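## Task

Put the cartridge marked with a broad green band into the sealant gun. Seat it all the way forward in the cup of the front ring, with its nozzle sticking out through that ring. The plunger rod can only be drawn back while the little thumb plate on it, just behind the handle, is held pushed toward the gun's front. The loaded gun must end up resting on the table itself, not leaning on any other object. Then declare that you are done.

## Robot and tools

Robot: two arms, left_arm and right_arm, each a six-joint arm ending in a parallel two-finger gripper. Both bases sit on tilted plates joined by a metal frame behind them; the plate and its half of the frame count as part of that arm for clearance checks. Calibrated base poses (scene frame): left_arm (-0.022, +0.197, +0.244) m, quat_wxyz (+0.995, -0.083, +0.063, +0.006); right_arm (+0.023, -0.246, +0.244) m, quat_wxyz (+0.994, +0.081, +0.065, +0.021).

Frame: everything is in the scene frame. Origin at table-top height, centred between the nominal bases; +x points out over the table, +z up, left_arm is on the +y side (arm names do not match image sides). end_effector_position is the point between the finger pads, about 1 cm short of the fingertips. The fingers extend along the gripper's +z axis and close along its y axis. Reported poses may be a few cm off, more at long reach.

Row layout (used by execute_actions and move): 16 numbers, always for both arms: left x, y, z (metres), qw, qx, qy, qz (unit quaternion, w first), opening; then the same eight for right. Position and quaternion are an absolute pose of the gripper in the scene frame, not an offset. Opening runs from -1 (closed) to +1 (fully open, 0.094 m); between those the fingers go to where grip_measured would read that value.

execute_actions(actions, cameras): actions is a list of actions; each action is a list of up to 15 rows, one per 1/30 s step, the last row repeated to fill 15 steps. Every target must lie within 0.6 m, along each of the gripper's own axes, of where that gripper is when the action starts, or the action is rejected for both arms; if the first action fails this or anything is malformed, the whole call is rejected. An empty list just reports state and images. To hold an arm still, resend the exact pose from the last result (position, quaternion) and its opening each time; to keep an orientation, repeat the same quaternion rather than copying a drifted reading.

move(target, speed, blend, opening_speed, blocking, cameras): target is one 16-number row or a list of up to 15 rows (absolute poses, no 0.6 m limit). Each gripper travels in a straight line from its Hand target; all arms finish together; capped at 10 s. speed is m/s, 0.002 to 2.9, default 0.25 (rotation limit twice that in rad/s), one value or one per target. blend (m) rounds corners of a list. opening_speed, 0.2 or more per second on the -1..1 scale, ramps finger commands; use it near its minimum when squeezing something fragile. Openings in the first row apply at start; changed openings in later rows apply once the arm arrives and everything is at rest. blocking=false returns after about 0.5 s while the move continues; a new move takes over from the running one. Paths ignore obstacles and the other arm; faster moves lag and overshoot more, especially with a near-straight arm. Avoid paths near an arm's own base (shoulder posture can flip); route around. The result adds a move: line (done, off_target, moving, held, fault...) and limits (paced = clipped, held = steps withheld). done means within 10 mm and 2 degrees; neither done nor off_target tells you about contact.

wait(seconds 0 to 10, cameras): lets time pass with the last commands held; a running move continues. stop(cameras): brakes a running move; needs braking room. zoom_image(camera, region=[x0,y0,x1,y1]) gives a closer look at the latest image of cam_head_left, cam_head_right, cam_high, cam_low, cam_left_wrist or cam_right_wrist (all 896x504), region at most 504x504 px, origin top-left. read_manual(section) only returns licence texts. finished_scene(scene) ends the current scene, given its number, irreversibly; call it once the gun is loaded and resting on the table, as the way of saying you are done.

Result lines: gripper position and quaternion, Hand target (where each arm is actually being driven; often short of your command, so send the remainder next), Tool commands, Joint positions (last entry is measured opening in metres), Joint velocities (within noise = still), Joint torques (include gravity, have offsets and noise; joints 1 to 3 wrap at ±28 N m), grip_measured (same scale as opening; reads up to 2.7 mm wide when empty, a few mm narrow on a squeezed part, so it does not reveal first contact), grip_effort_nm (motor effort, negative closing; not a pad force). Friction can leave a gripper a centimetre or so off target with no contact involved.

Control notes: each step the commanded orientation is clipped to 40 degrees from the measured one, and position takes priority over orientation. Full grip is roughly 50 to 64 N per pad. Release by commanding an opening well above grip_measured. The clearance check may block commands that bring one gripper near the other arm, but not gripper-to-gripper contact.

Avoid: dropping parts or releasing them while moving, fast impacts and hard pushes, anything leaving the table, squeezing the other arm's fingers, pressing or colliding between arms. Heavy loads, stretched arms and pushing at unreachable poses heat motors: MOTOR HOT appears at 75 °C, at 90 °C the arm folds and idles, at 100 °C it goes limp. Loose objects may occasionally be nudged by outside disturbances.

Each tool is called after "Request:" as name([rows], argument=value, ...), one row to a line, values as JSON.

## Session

Scene 1 done. Scene 2.

Request:
execute_actions(actions=[])

Request:
zoom_image(camera="cam_head_left", region=[240, 90, 744, 430])

Request:
zoom_image(camera="cam_high", region=[250, 100, 754, 504])

Scene clock: 0.00 s.
left_arm: end_effector_position=(+0.1850, +0.2909, +0.1498) grip_measured=+1.000 grip_effort_nm=n/a end_effector_quat_wxyz=(+0.094, -0.620, +0.763, +0.160) | right_arm: end_effector_position=(+0.2158, +0.0251, +0.1026) grip_measured=+1.000 grip_effort_nm=n/a end_effector_quat_wxyz=(+0.256, -0.026, +0.944, +0.205)
Joint positions: left_arm=[0.058 1.708 0.5 -0.256 -0.529 -1.295 0.094] | right_arm=[1.018 2.435 0.49 0.973 0.378 0.813 0.094]
Joint velocities: within noise
Joint torques (N m): no reading
Heat: left arm: 30 °C; right arm: 49 °C.
Hand target: left_arm +0.1887, +0.2926, +0.1525; +0.102, -0.620, +0.761, +0.161 | right_arm +0.2175, +0.0275, +0.1059; +0.261, -0.027, +0.942, +0.208
Tool commands: left_gripper/opening=+1.0 right_gripper/opening=+1.0

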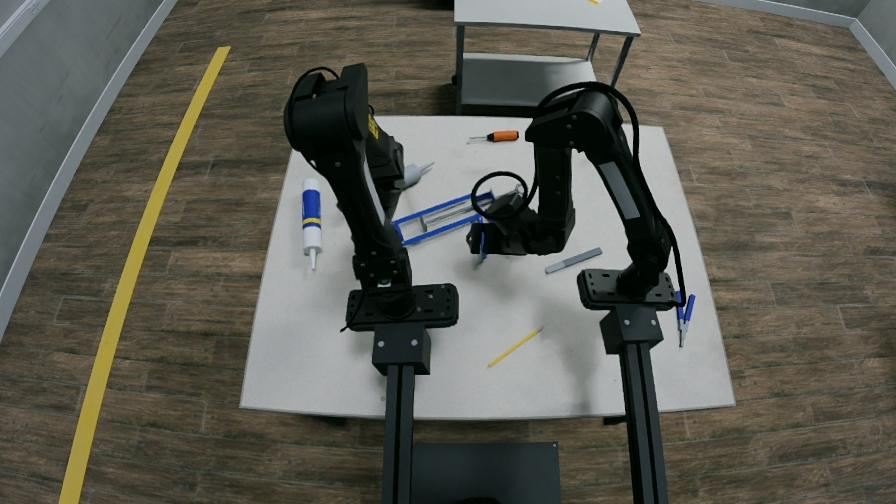

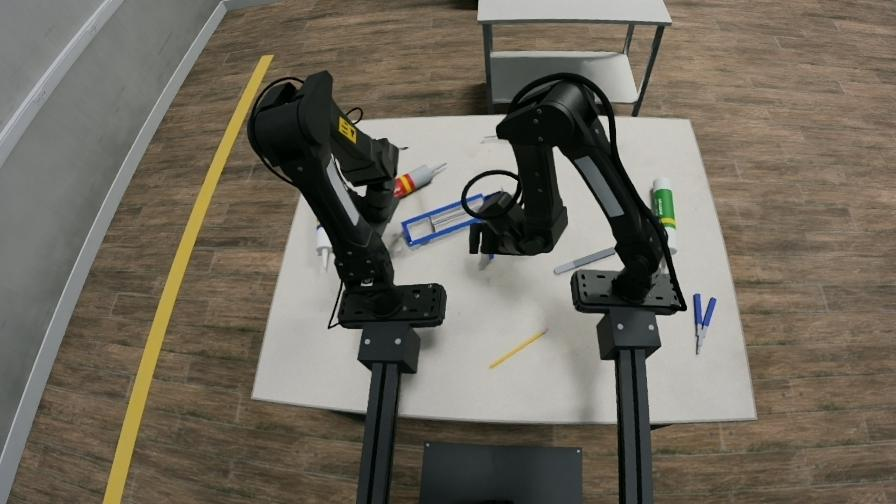

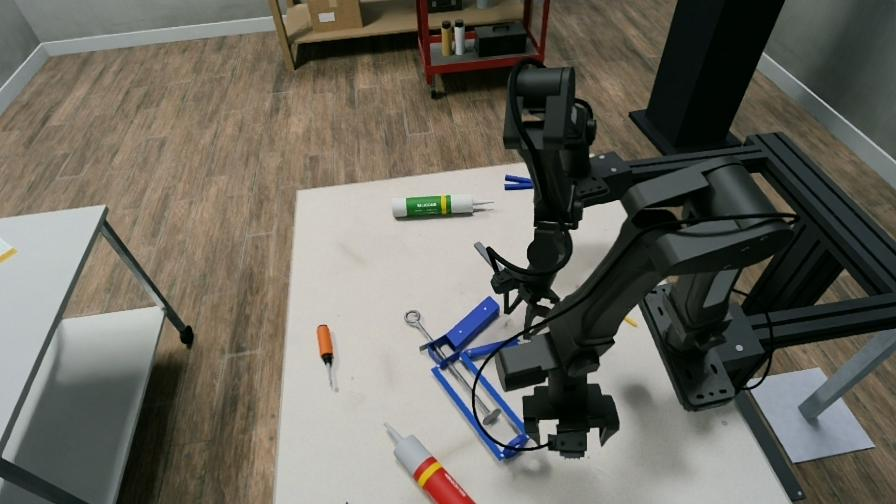

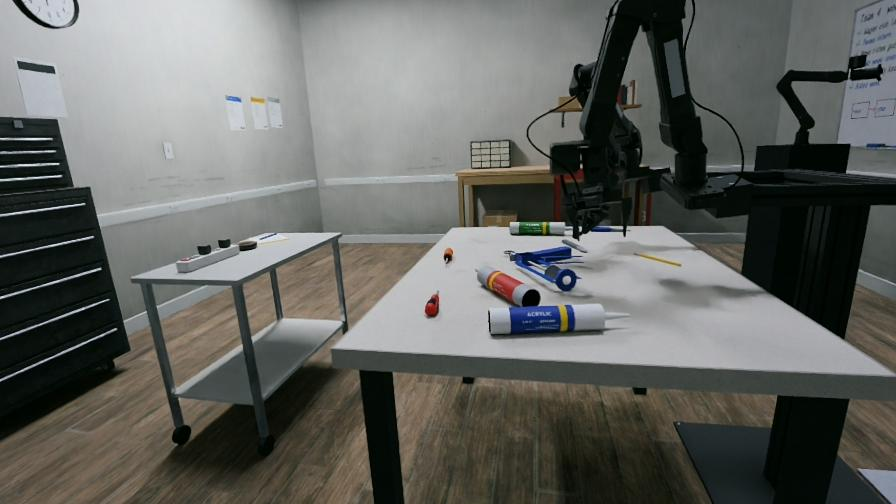

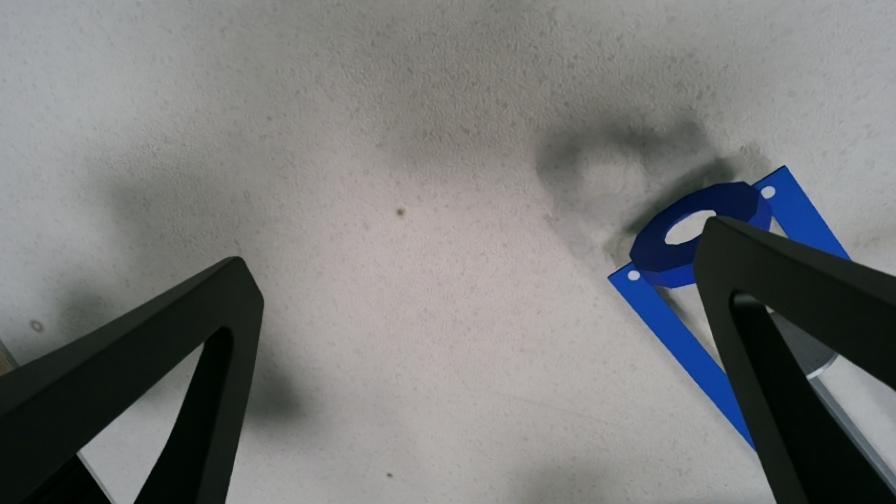

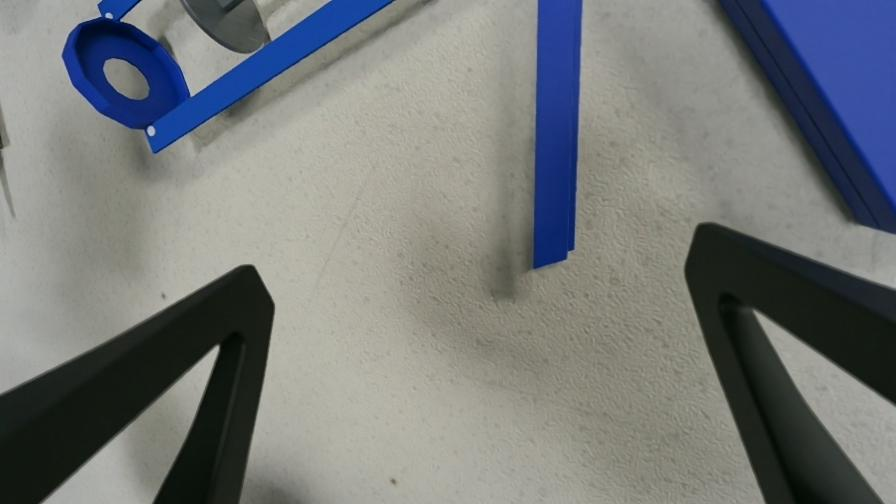

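Scaled by 1.000.

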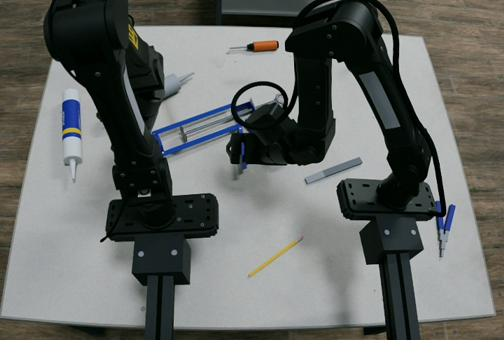

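Scaled by 1.000.

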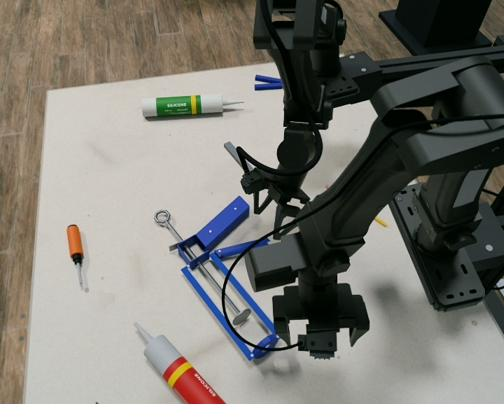

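Request:
move([
  [0.20,0.25,0.26,0,-0.70710678,0.70710678,0,0.9,0.22,-0.12,0.22,0,-0.0697,0.9976,0,0.9],
  [0.20,0.25,0.26,0,-0.70710678,0.70710678,0,0.9,0.28,-0.28,0.24,0,-0.0697,0.9976,0,0.9],
], speed=0.35, cameras=["cam_high","cam_head_right","cam_left_wrist","cam_low"])

Request:
zoom_image(camera="cam_high", region=[350, 150, 650, 504])

Scene clock: 8.57 s.
left_arm: end_effector_position=(+0.1935, +0.2465, +0.2491) grip_measured=+0.903 grip_effort_nm=-0.144 end_effector_quat_wxyz=(+0.011, +0.698, -0.716, -0.010) | right_arm: end_effector_position=(+0.2741, -0.2789, +0.2341) grip_measured=+0.903 grip_effort_nm=-0.125 end_effector_quat_wxyz=(-0.007, -0.073, +0.997, -0.005)
Joint positions: left_arm=[0.069 1.312 0.714 -0.862 -0.157 -1.46 0.089] | right_arm=[-0.053 1.465 0.784 -0.767 0.169 -0.165 0.089]
Joint velocities: within noise
Joint torques (N m): left_arm=[0.03 -5.31 8.18 0.03 0.02 -0.14] | right_arm=[0.06 -5.67 7.49 0.03 -0.06 -0.02]
Heat: left arm: 31 °C; right arm: 50 °C.
Hand target: left_arm +0.1999, +0.2500, +0.2596; +0.000, +0.707, -0.707, +0.000 | right_arm +0.2799, -0.2800, +0.2399; +0.000, -0.070, +0.998, +0.000
Off the commanded pose: left_arm 0.013 m, 2 deg | right_arm 0.008 m, 1 deg.
move: off_target (left_arm)
Images, in order (width x height): cam_head_right 896x504, cam_high 896x504, cam_low 896x504, cam_left_wrist 896x504.

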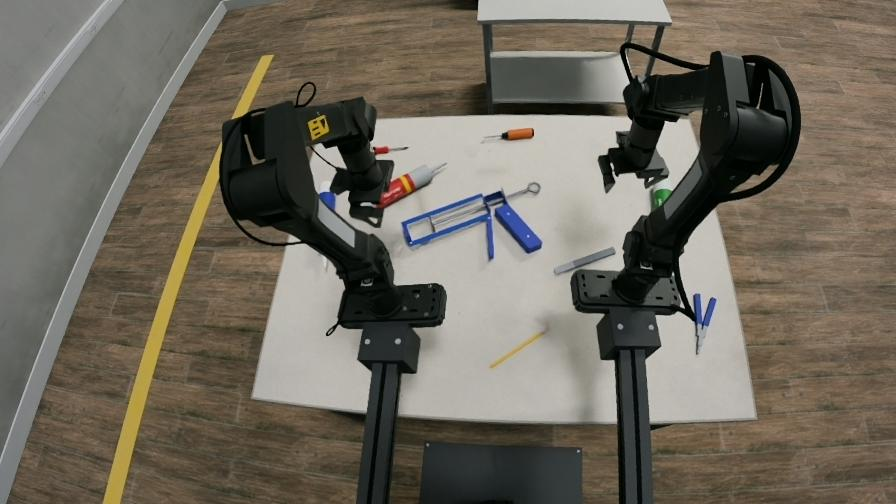

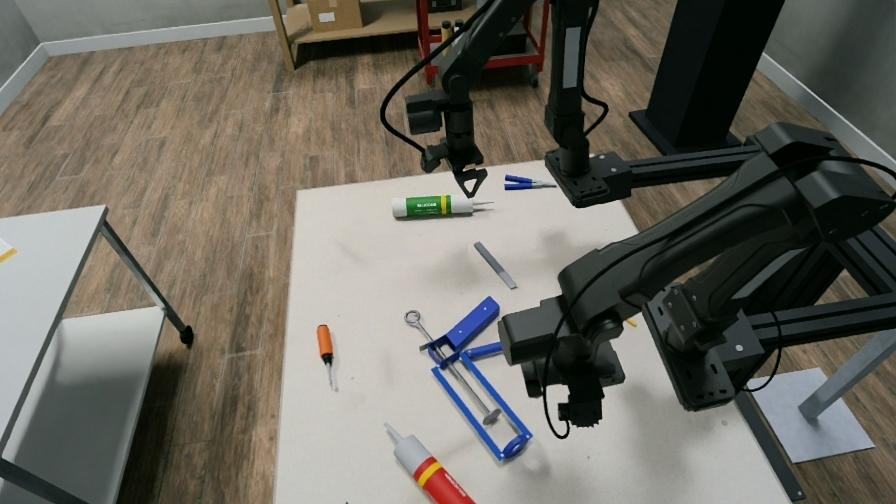

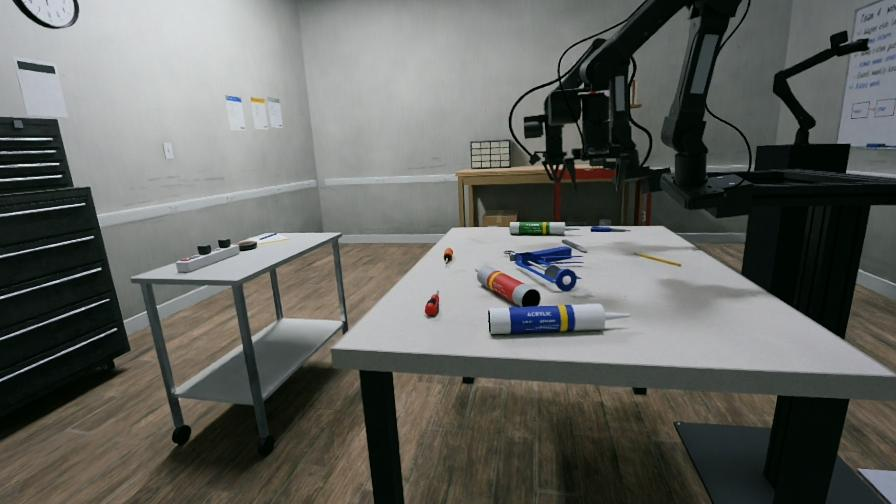

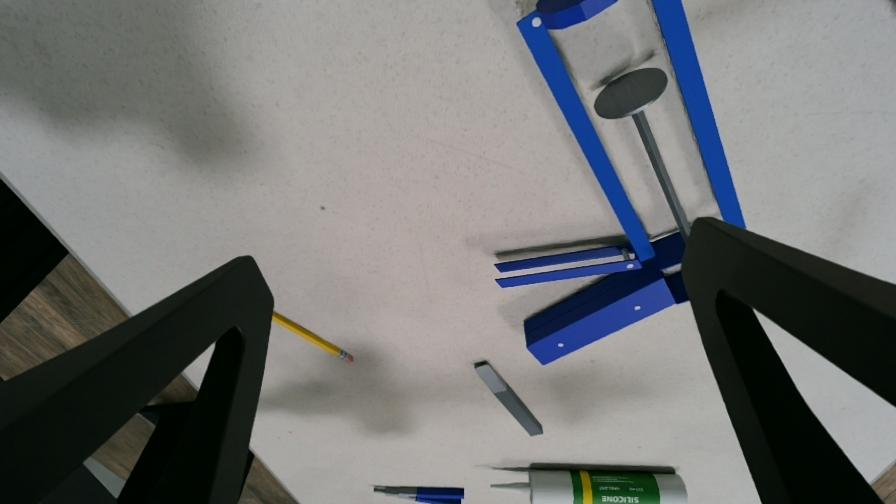

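Scaled by 1.424 from the camera's 896x504 image, which has a finer 1280x720 frame.

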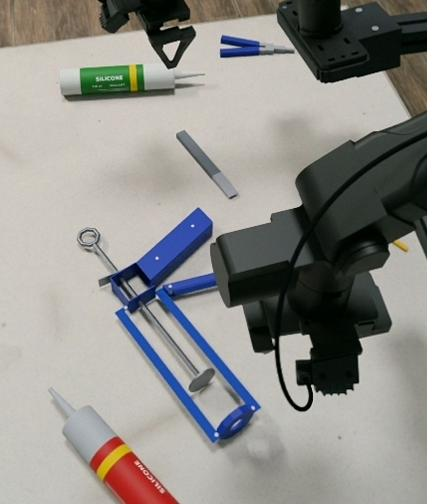

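Request:
move(target=[0.32,0.06,0.17,0,-0.2284,0.9736,0,0.6,0.45,-0.16,0.17,0,0.5299,0.8480,0,0.9], speed=0.35, cameras=["cam_right_wrist","cam_left_wrist","cam_high"])

Scene clock: 44.47 s.
left_arm: end_effector_position=(+0.3131, +0.0669, +0.1712) grip_measured=+0.603 grip_effort_nm=-0.139 end_effector_quat_wxyz=(-0.008, -0.239, +0.971, +0.000) | right_arm: end_effector_position=(+0.4490, -0.1642, +0.1698) grip_measured=+0.903 grip_effort_nm=-0.125 end_effector_quat_wxyz=(-0.003, +0.533, +0.846, +0.010)
Joint positions: left_arm=[-0.444 2.098 1.21 -0.652 -0.193 -0.914 0.075] | right_arm=[0.191 2.246 1.562 -0.782 0.168 1.347 0.089]
Joint velocities: within noise
Joint torques (N m): left_arm=[-3.44 -6.42 7.45 0.3 -0.1 0.17] | right_arm=[3.79 -10.03 7.8 0 0.19 0.17]
Heat: left arm: 31 °C; right arm: 49 °C.
Hand target: left_arm +0.3198, +0.0601, +0.1702; +0.000, -0.228, +0.974, +0.000 | right_arm +0.4499, -0.1599, +0.1700; +0.000, +0.530, +0.848, +0.001
Off the commanded pose: left_arm 0.010 m, 2 deg | right_arm 0.004 m, 1 deg.
move: done
Images, in order (width x height): cam_high 896x504, cam_left_wrist 896x504, cam_right_wrist 896x504.

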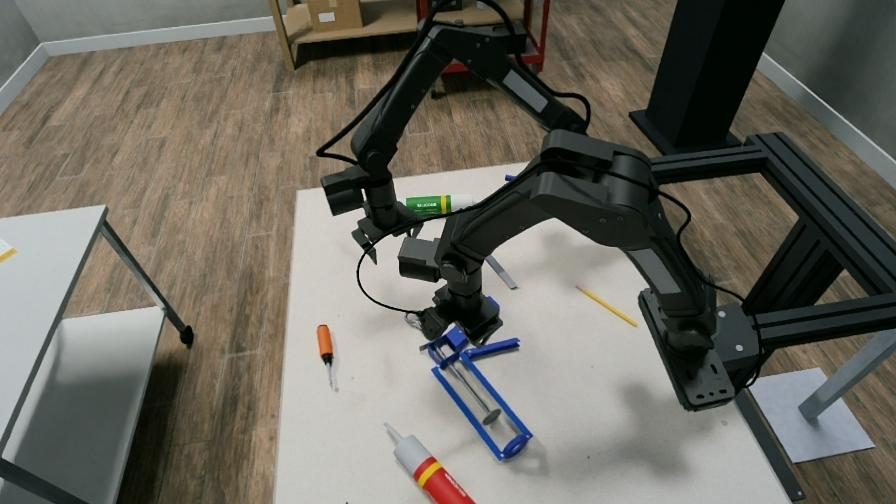

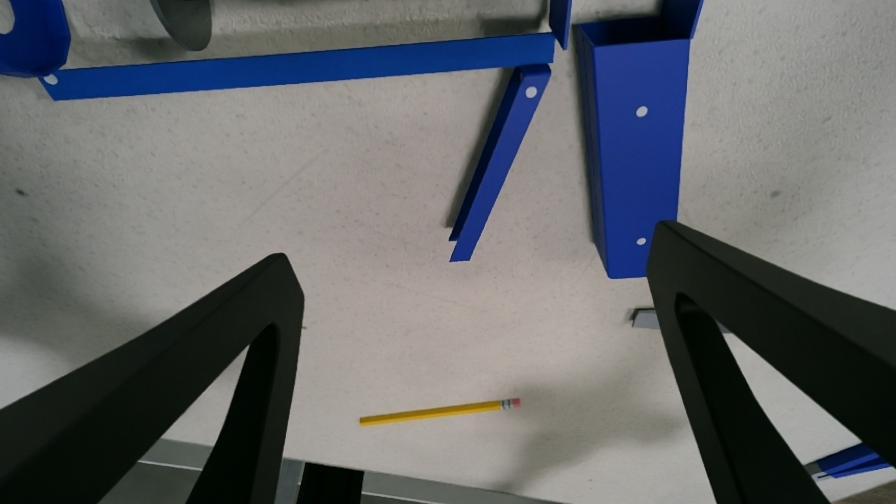

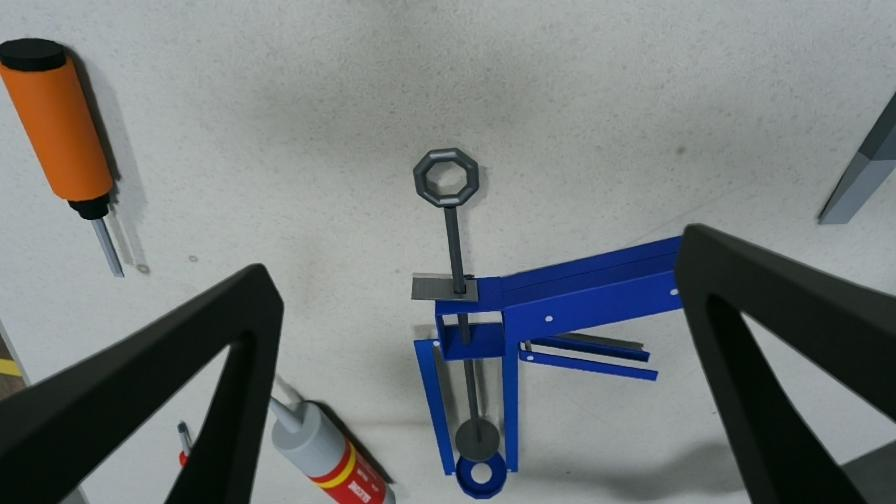

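Request:
move(target=[0.38,0.02,0.10,0,-0.2284,0.9736,0,0.7,0.438,-0.101,0.07,0,0.5373,0.8434,0,0.3], speed=0.3, cameras=["cam_right_wrist","cam_left_wrist"])

Scene clock: 67.10 s.
left_arm: end_effector_position=(+0.3777, +0.0222, +0.1034) grip_measured=+0.697 grip_effort_nm=0.149 end_effector_quat_wxyz=(-0.001, -0.237, +0.972, -0.005) | right_arm: end_effector_position=(+0.4272, -0.1042, +0.0674) grip_measured=+0.303 grip_effort_nm=-0.125 end_effector_quat_wxyz=(-0.018, +0.533, +0.846, -0.006)
Joint positions: left_arm=[-0.444 2.481 1.595 -0.635 -0.194 -0.905 0.08] | right_arm=[0.292 2.54 1.596 -0.584 0.174 1.459 0.061]
Joint velocities: within noise
Joint torques (N m): left_arm=[-3.04 -8.73 7.39 0.18 -0.09 0.14] | right_arm=[3.29 -11.75 6.28 0.32 0.18 0.14]
Heat: left arm: 33 °C; right arm: 51 °C.
Hand target: left_arm +0.3799, +0.0201, +0.1000; +0.000, -0.228, +0.974, +0.000 | right_arm +0.4379, -0.1010, +0.0704; +0.000, +0.537, +0.843, +0.000
Off the commanded pose: left_arm 0.005 m, 1 deg | right_arm 0.012 m, 2 deg.
move: off_target (right_arm)
Images, in order (width x height): cam_left_wrist 896x504, cam_right_wrist 896x504.

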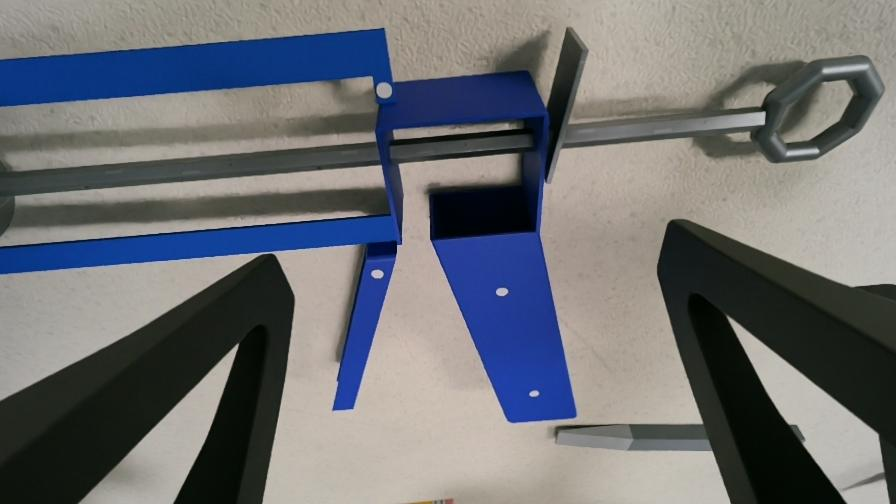

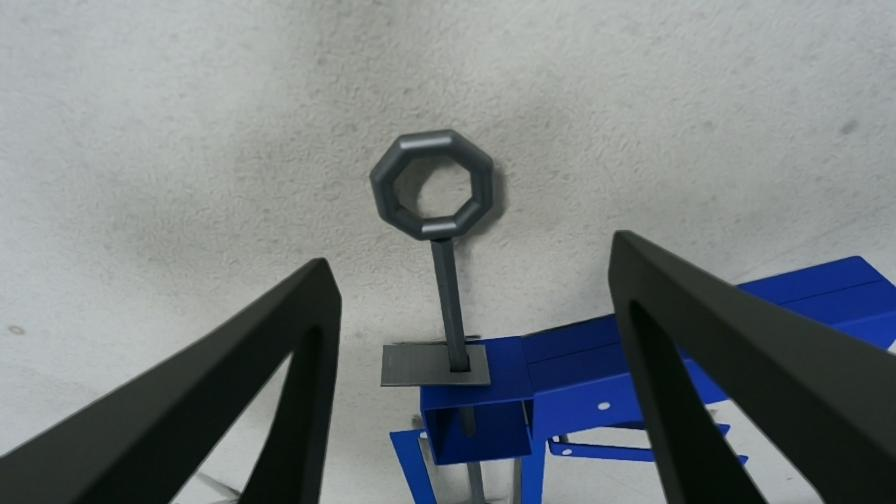

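Request:
move(target=[0.382,0.019,0.05,0,-0.2284,0.9736,0,0.7,0.438,-0.101,0.05,0,0.5373,0.8434,0,0.3], speed=0.15, cameras=["cam_right_wrist","cam_left_wrist"])

Scene clock: 78.20 s.
left_arm: end_effector_position=(+0.3734, +0.0206, +0.0553) grip_measured=+0.697 grip_effort_nm=0.149 end_effector_quat_wxyz=(-0.011, -0.230, +0.973, +0.003) | right_arm: end_effector_position=(+0.4272, -0.1009, +0.0518) grip_measured=+0.303 grip_effort_nm=-0.125 end_effector_quat_wxyz=(-0.016, +0.534, +0.845, -0.004)
Joint positions: left_arm=[-0.429 2.617 1.638 -0.565 -0.194 -0.882 0.08] | right_arm=[0.292 2.584 1.607 -0.545 0.174 1.46 0.061]
Joint velocities: within noise
Joint torques (N m): left_arm=[-2.41 -8.88 6.95 0.37 -0.09 0.15] | right_arm=[2.44 -11.02 6.6 0.37 0.19 0.01]
Heat: left arm: 35 °C; right arm: 55 °C.
Hand target: left_arm +0.3819, +0.0192, +0.0503; +0.000, -0.229, +0.974, +0.000 | right_arm +0.4377, -0.1010, +0.0503; +0.000, +0.537, +0.843, +0.000
Off the commanded pose: left_arm 0.010 m, 1 deg | right_arm 0.011 m, 2 deg.
move: off_target (right_arm)
Images, in order (width x height): cam_left_wrist 896x504, cam_right_wrist 896x504.

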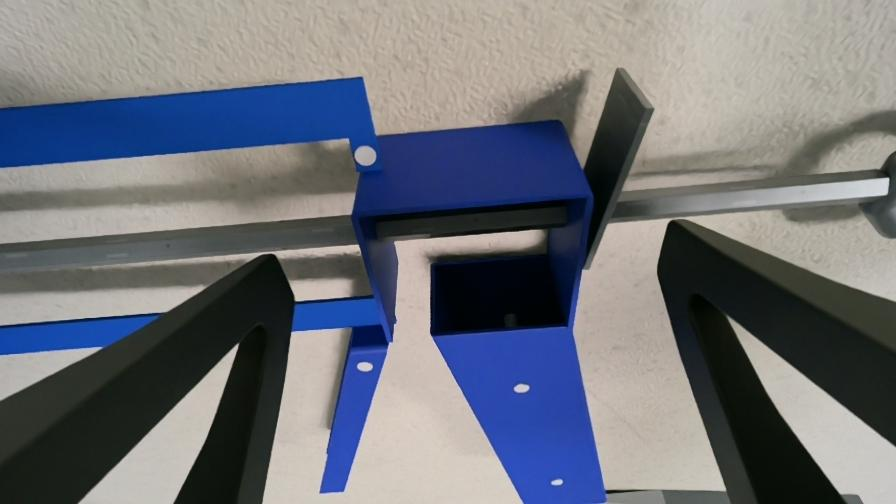

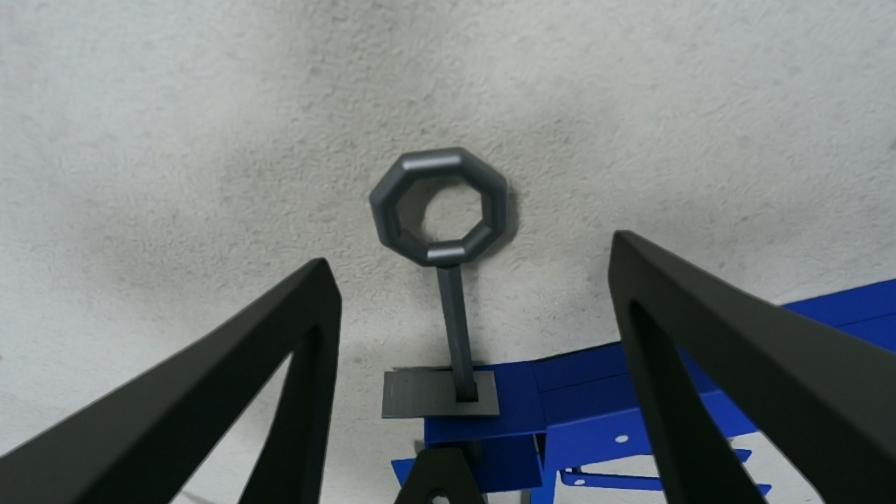

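Request:
move(target=[0.390,0.019,0.024,0,-0.2284,0.9736,0,0.7,0.446,-0.100,0.024,0,0.5373,0.8434,0,0.3], speed=0.1, cameras=["cam_right_wrist","cam_left_wrist"])

Scene clock: 86.77 s.
left_arm: end_effector_position=(+0.3788, +0.0190, +0.0469) grip_measured=+0.697 grip_effort_nm=0.149 end_effector_quat_wxyz=(-0.008, -0.230, +0.973, +0.001) | right_arm: end_effector_position=(+0.4325, -0.0957, +0.0355) grip_measured=+0.303 grip_effort_nm=-0.129 end_effector_quat_wxyz=(-0.014, +0.532, +0.847, -0.001)
Joint positions: left_arm=[-0.424 2.65 1.67 -0.556 -0.194 -0.875 0.08] | right_arm=[0.292 2.646 1.658 -0.528 0.174 1.453 0.061]
Joint velocities: within noise
Joint torques (N m): left_arm=[-2.86 -11 4.49 0.2 -0.02 0.03] | right_arm=[1.7 -11.23 6.17 0.33 0.18 0.01]
Heat: left arm: 36 °C; right arm: 56 °C.
Hand target: left_arm +0.3791, +0.0184, +0.0480; -0.007, -0.230, +0.973, +0.000 | right_arm +0.4426, -0.1007, +0.0330; +0.000, +0.537, +0.843, +0.000
Off the commanded pose: left_arm 0.025 m, 1 deg | right_arm 0.018 m, 2 deg.
move: held (left_arm, right_arm; a check stopped the path); limits=held
pose unreachable (left arm): on one or more control steps of this call, first in action 0 (counted from 0), this arm could not follow its commanded pose, so it was not sent that pose on those steps. On the call's last step it was still not sent that pose. It may still have moved: this result reports where it is.
cause: moving toward the commanded pose would bring a part of the arm too close to another arm (this arm's wrist (the part past joint 4) and the right arm's wrist (the part past joint 4)).
pose unreachable (right arm): on one or more control steps of this call, first in action 0 (counted from 0), this arm could not follow its commanded pose, so it was not sent that pose on those steps. It may still have moved: this result reports where it is.
cause: moving toward the commanded pose would bring a part of the arm too close to another arm (this arm's wrist (the part past joint 4) and the left arm's wrist (the part past joint 4), at the place that arm was heading or pushing toward when its own hold began).
Images, in order (width x height): cam_left_wrist 896x504, cam_right_wrist 896x504.

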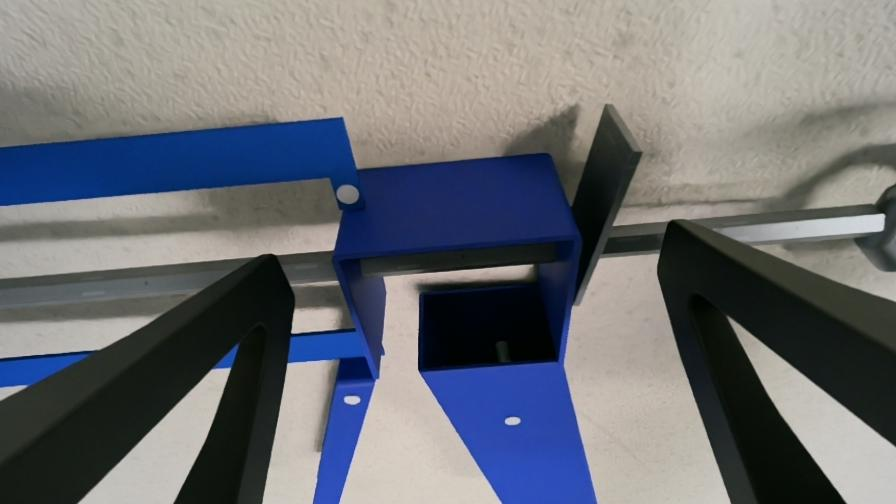

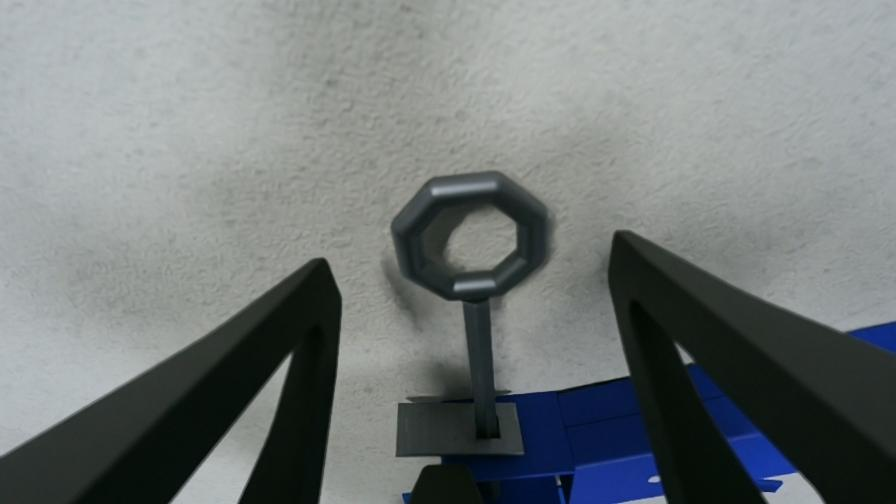

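Request:
move([
  [0.388,0.019,0.055,0,-0.2284,0.9736,0,0.7,0.446,-0.105,0.07,-0.1464,0.5291,0.8306,0.0933,0.3],
  [0.388,0.019,0.050,0,-0.2284,0.9736,0,0.7,0.444,-0.101,0.024,-0.1464,0.5291,0.8306,0.0933,0.3],
], speed=0.15, cameras=["cam_right_wrist","cam_left_wrist"])

Scene clock: 97.07 s.
left_arm: end_effector_position=(+0.3788, +0.0190, +0.0469) grip_measured=+0.697 grip_effort_nm=0.149 end_effector_quat_wxyz=(-0.008, -0.230, +0.973, +0.001) | right_arm: end_effector_position=(+0.4356, -0.1012, +0.0246) grip_measured=+0.303 grip_effort_nm=-0.125 end_effector_quat_wxyz=(-0.151, +0.527, +0.833, +0.082)
Joint positions: left_arm=[-0.424 2.65 1.67 -0.556 -0.194 -0.875 0.08] | right_arm=[0.149 2.723 1.788 -0.643 -0.146 1.312 0.061]
Joint velocities: within noise
Joint torques (N m): left_arm=[-2.63 -10.48 7.16 0.14 -0.05 0.12] | right_arm=[2.04 -11.95 6.11 0.11 -0.24 -0.01]
Heat: left arm: 39 °C; right arm: 58 °C.
Hand target: left_arm +0.3879, +0.0190, +0.0501; +0.000, -0.228, +0.974, +0.000 | right_arm +0.4440, -0.1011, +0.0243; -0.146, +0.529, +0.831, +0.093
Off the commanded pose: left_arm 0.010 m, 1 deg | right_arm 0.008 m, 1 deg.
held back during your reply time or a wait (left arm), on 90 control steps: a part of the arm was too close to another arm, or the arm's last command would have brought one too close.
move: done; a check withheld steps on the way to target 1, so it may have been missed; limits=held
pose unreachable (left arm): on one or more control steps of this call, first in action 0 (counted from 0), this arm could not follow its commanded pose, so it was not sent that pose on those steps. It may still have moved: this result reports where it is.
cause: moving toward the commanded pose would bring a part of the arm too close to another arm (this arm's wrist (the part past joint 4) and the right arm's wrist (the part past joint 4)).
Images, in order (width x height): cam_left_wrist 896x504, cam_right_wrist 896x504.

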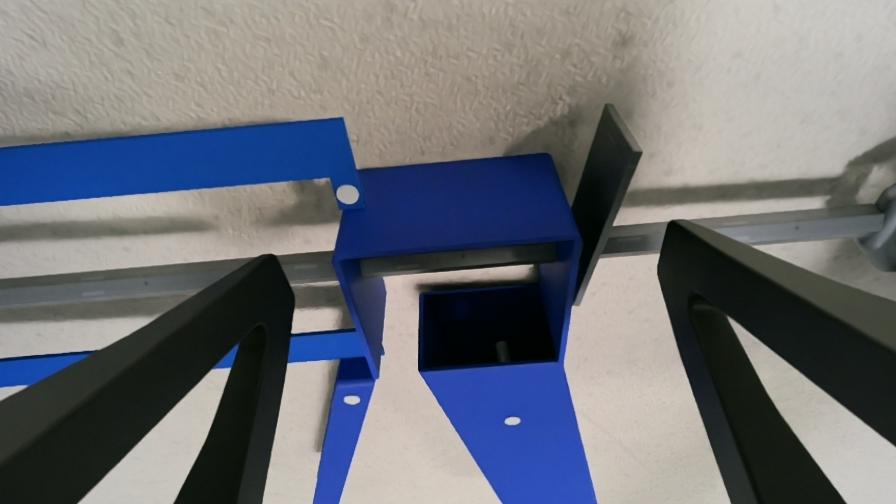

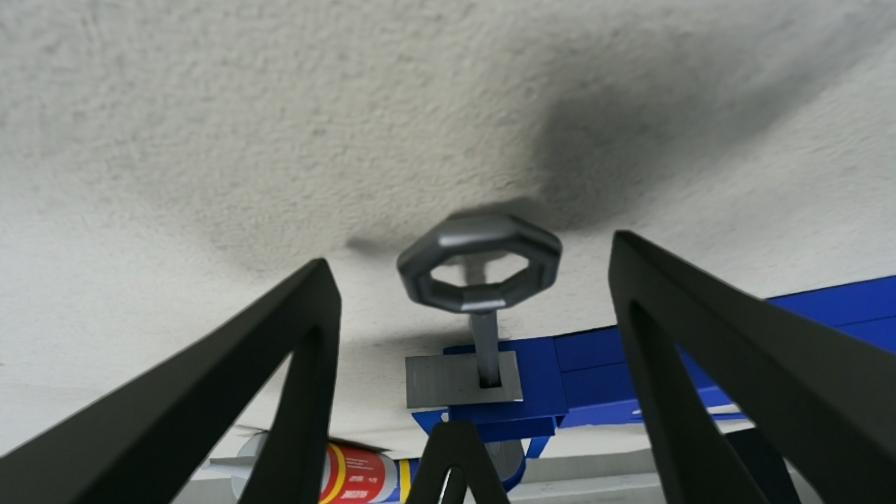

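Request:
move(target=[0.380,0.018,0.050,0,-0.2284,0.9736,0,0.7,0.444,-0.101,0.024,-0.1464,0.5291,0.8306,0.0933,-0.4], opening_speed=0.8, speed=0.15, cameras=["cam_right_wrist"])

Request:
move(target=[0.391,0.019,0.026,0,-0.2284,0.9736,0,0.7,0.444,-0.101,0.024,-0.1464,0.5291,0.8306,0.0933,-0.4], speed=0.12, cameras=["cam_right_wrist","cam_left_wrist"])

Scene clock: 101.10 s.
left_arm: end_effector_position=(+0.3761, +0.0199, +0.0457) grip_measured=+0.697 grip_effort_nm=0.144 end_effector_quat_wxyz=(-0.011, -0.230, +0.973, +0.003) | right_arm: end_effector_position=(+0.4368, -0.1017, +0.0252) grip_measured=-0.397 grip_effort_nm=-0.154 end_effector_quat_wxyz=(-0.150, +0.527, +0.832, +0.083)
Joint positions: left_arm=[-0.424 2.65 1.663 -0.555 -0.194 -0.875 0.08] | right_arm=[0.147 2.723 1.792 -0.646 -0.147 1.311 0.028]
Joint velocities: within noise
Joint torques (N m): left_arm=[-3.33 -11.63 3.86 0.32 -0.06 0.03] | right_arm=[2.13 -11.99 5.89 0.12 -0.23 0.02]
Heat: left arm: 40 °C; right arm: 57 °C.
Hand target: left_arm +0.3799, +0.0180, +0.0500; +0.000, -0.228, +0.974, +0.000 | right_arm +0.4440, -0.1010, +0.0242; -0.146, +0.529, +0.831, +0.093
Off the commanded pose: left_arm 0.006 m, 1 deg | right_arm 0.007 m, 1 deg.
move: done
Images, in order (width x height): cam_right_wrist 896x504.

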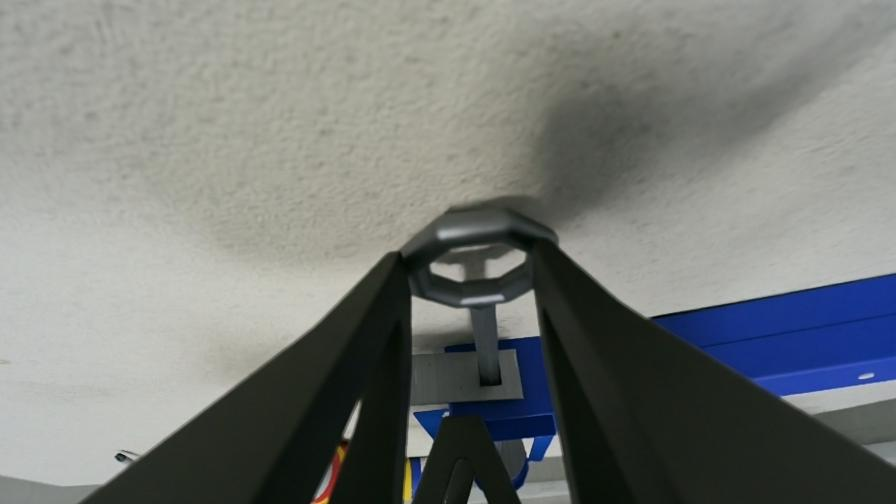

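Scene clock: 101.93 s.
left_arm: end_effector_position=(+0.3837, +0.0202, +0.0327) grip_measured=+0.697 grip_effort_nm=0.144 end_effector_quat_wxyz=(-0.009, -0.231, +0.973, +0.001) | right_arm: end_effector_position=(+0.4368, -0.1017, +0.0252) grip_measured=-0.397 grip_effort_nm=-0.154 end_effector_quat_wxyz=(-0.150, +0.527, +0.832, +0.083)
Joint positions: left_arm=[-0.411 2.701 1.715 -0.549 -0.194 -0.864 0.08] | right_arm=[0.147 2.723 1.792 -0.646 -0.147 1.311 0.028]
Joint velocities: within noise
Joint torques (N m): left_arm=[-2.5 -8.81 7.3 0.36 -0.11 0.14] | right_arm=[2.09 -11.82 5.9 0.12 -0.23 -0.01]
Heat: left arm: 39 °C; right arm: 57 °C.
Hand target: left_arm +0.3908, +0.0191, +0.0263; +0.000, -0.229, +0.974, +0.000 | right_arm +0.4440, -0.1010, +0.0242; -0.146, +0.529, +0.831, +0.093
Off the commanded pose: left_arm 0.010 m, 1 deg | right_arm 0.007 m, 1 deg.
move: done
Images, in order (width x height): cam_left_wrist 896x504, cam_right_wrist 896x504.

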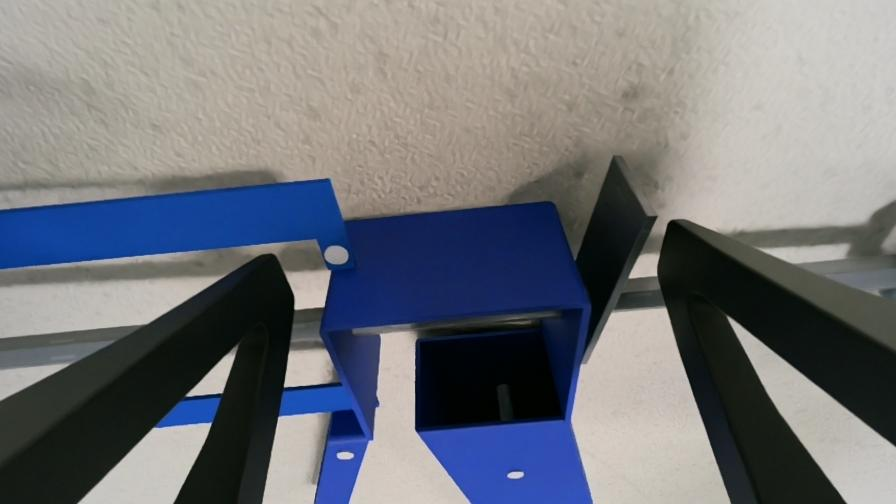

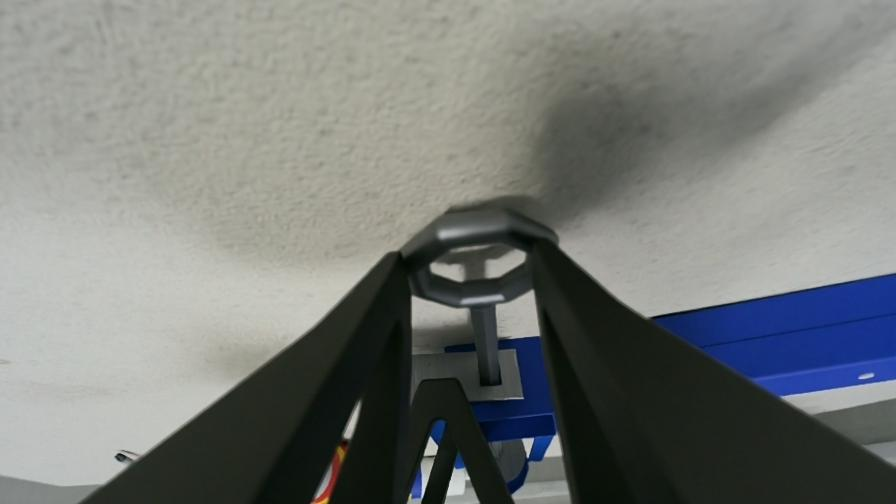

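Request:
move(target=[0.403,0.024,0.026,0,-0.2284,0.9736,0,0.7,0.444,-0.101,0.024,-0.1464,0.5291,0.8306,0.0933,-0.6], speed=0.12, cameras=["cam_right_wrist","cam_left_wrist"])

Scene clock: 107.10 s.
left_arm: end_effector_position=(+0.4063, +0.0219, +0.0349) grip_measured=+0.697 grip_effort_nm=0.149 end_effector_quat_wxyz=(+0.009, -0.235, +0.972, -0.010) | right_arm: end_effector_position=(+0.4378, -0.1012, +0.0256) grip_measured=-0.597 grip_effort_nm=-0.129 end_effector_quat_wxyz=(-0.150, +0.527, +0.832, +0.085)
Joint positions: left_arm=[-0.391 2.718 1.778 -0.549 -0.194 -0.843 0.08] | right_arm=[0.147 2.723 1.795 -0.645 -0.149 1.311 0.019]
Joint velocities: within noise
Joint torques (N m): left_arm=[-2.74 -8.94 7.2 0.12 -0.02 0.18] | right_arm=[2.09 -11.97 5.68 0.14 -0.21 -0.01]
Heat: left arm: 39 °C; right arm: 57 °C.
Hand target: left_arm +0.4028, +0.0240, +0.0262; +0.000, -0.228, +0.974, +0.000 | right_arm +0.4439, -0.1010, +0.0242; -0.146, +0.529, +0.831, +0.093
Off the commanded pose: left_arm 0.010 m, 2 deg | right_arm 0.006 m, 1 deg.
move: done
Images, in order (width x height): cam_left_wrist 896x504, cam_right_wrist 896x504.

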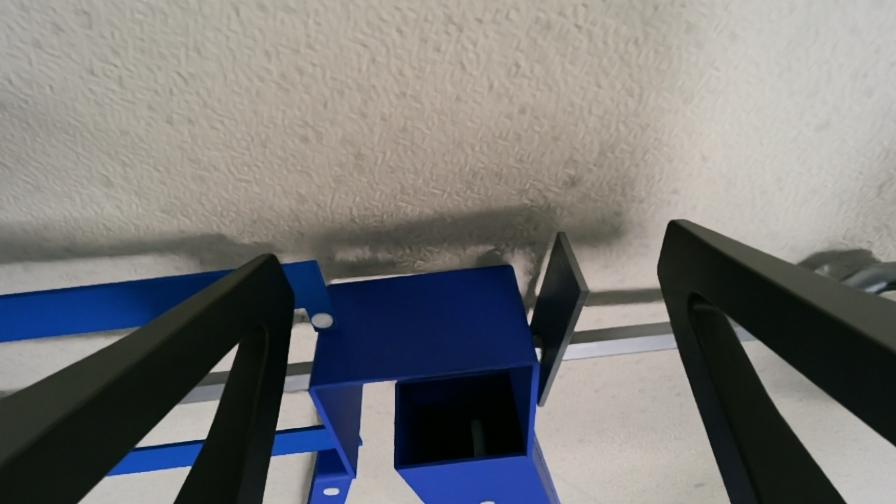

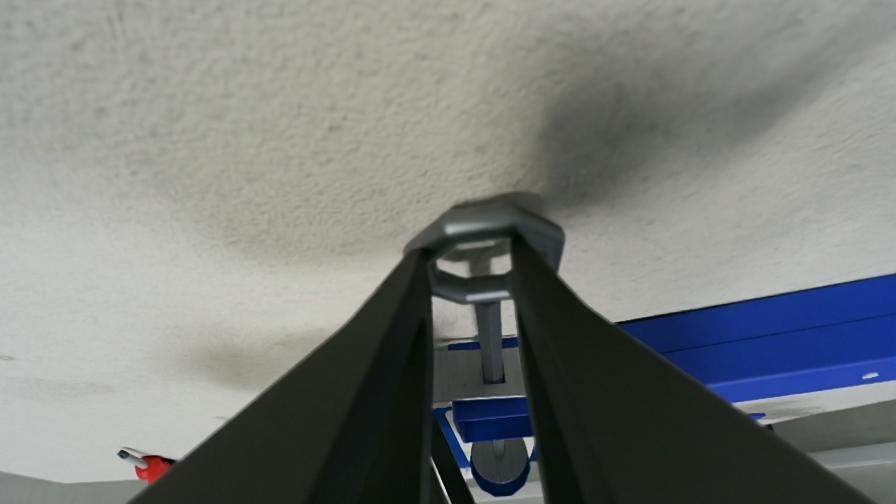

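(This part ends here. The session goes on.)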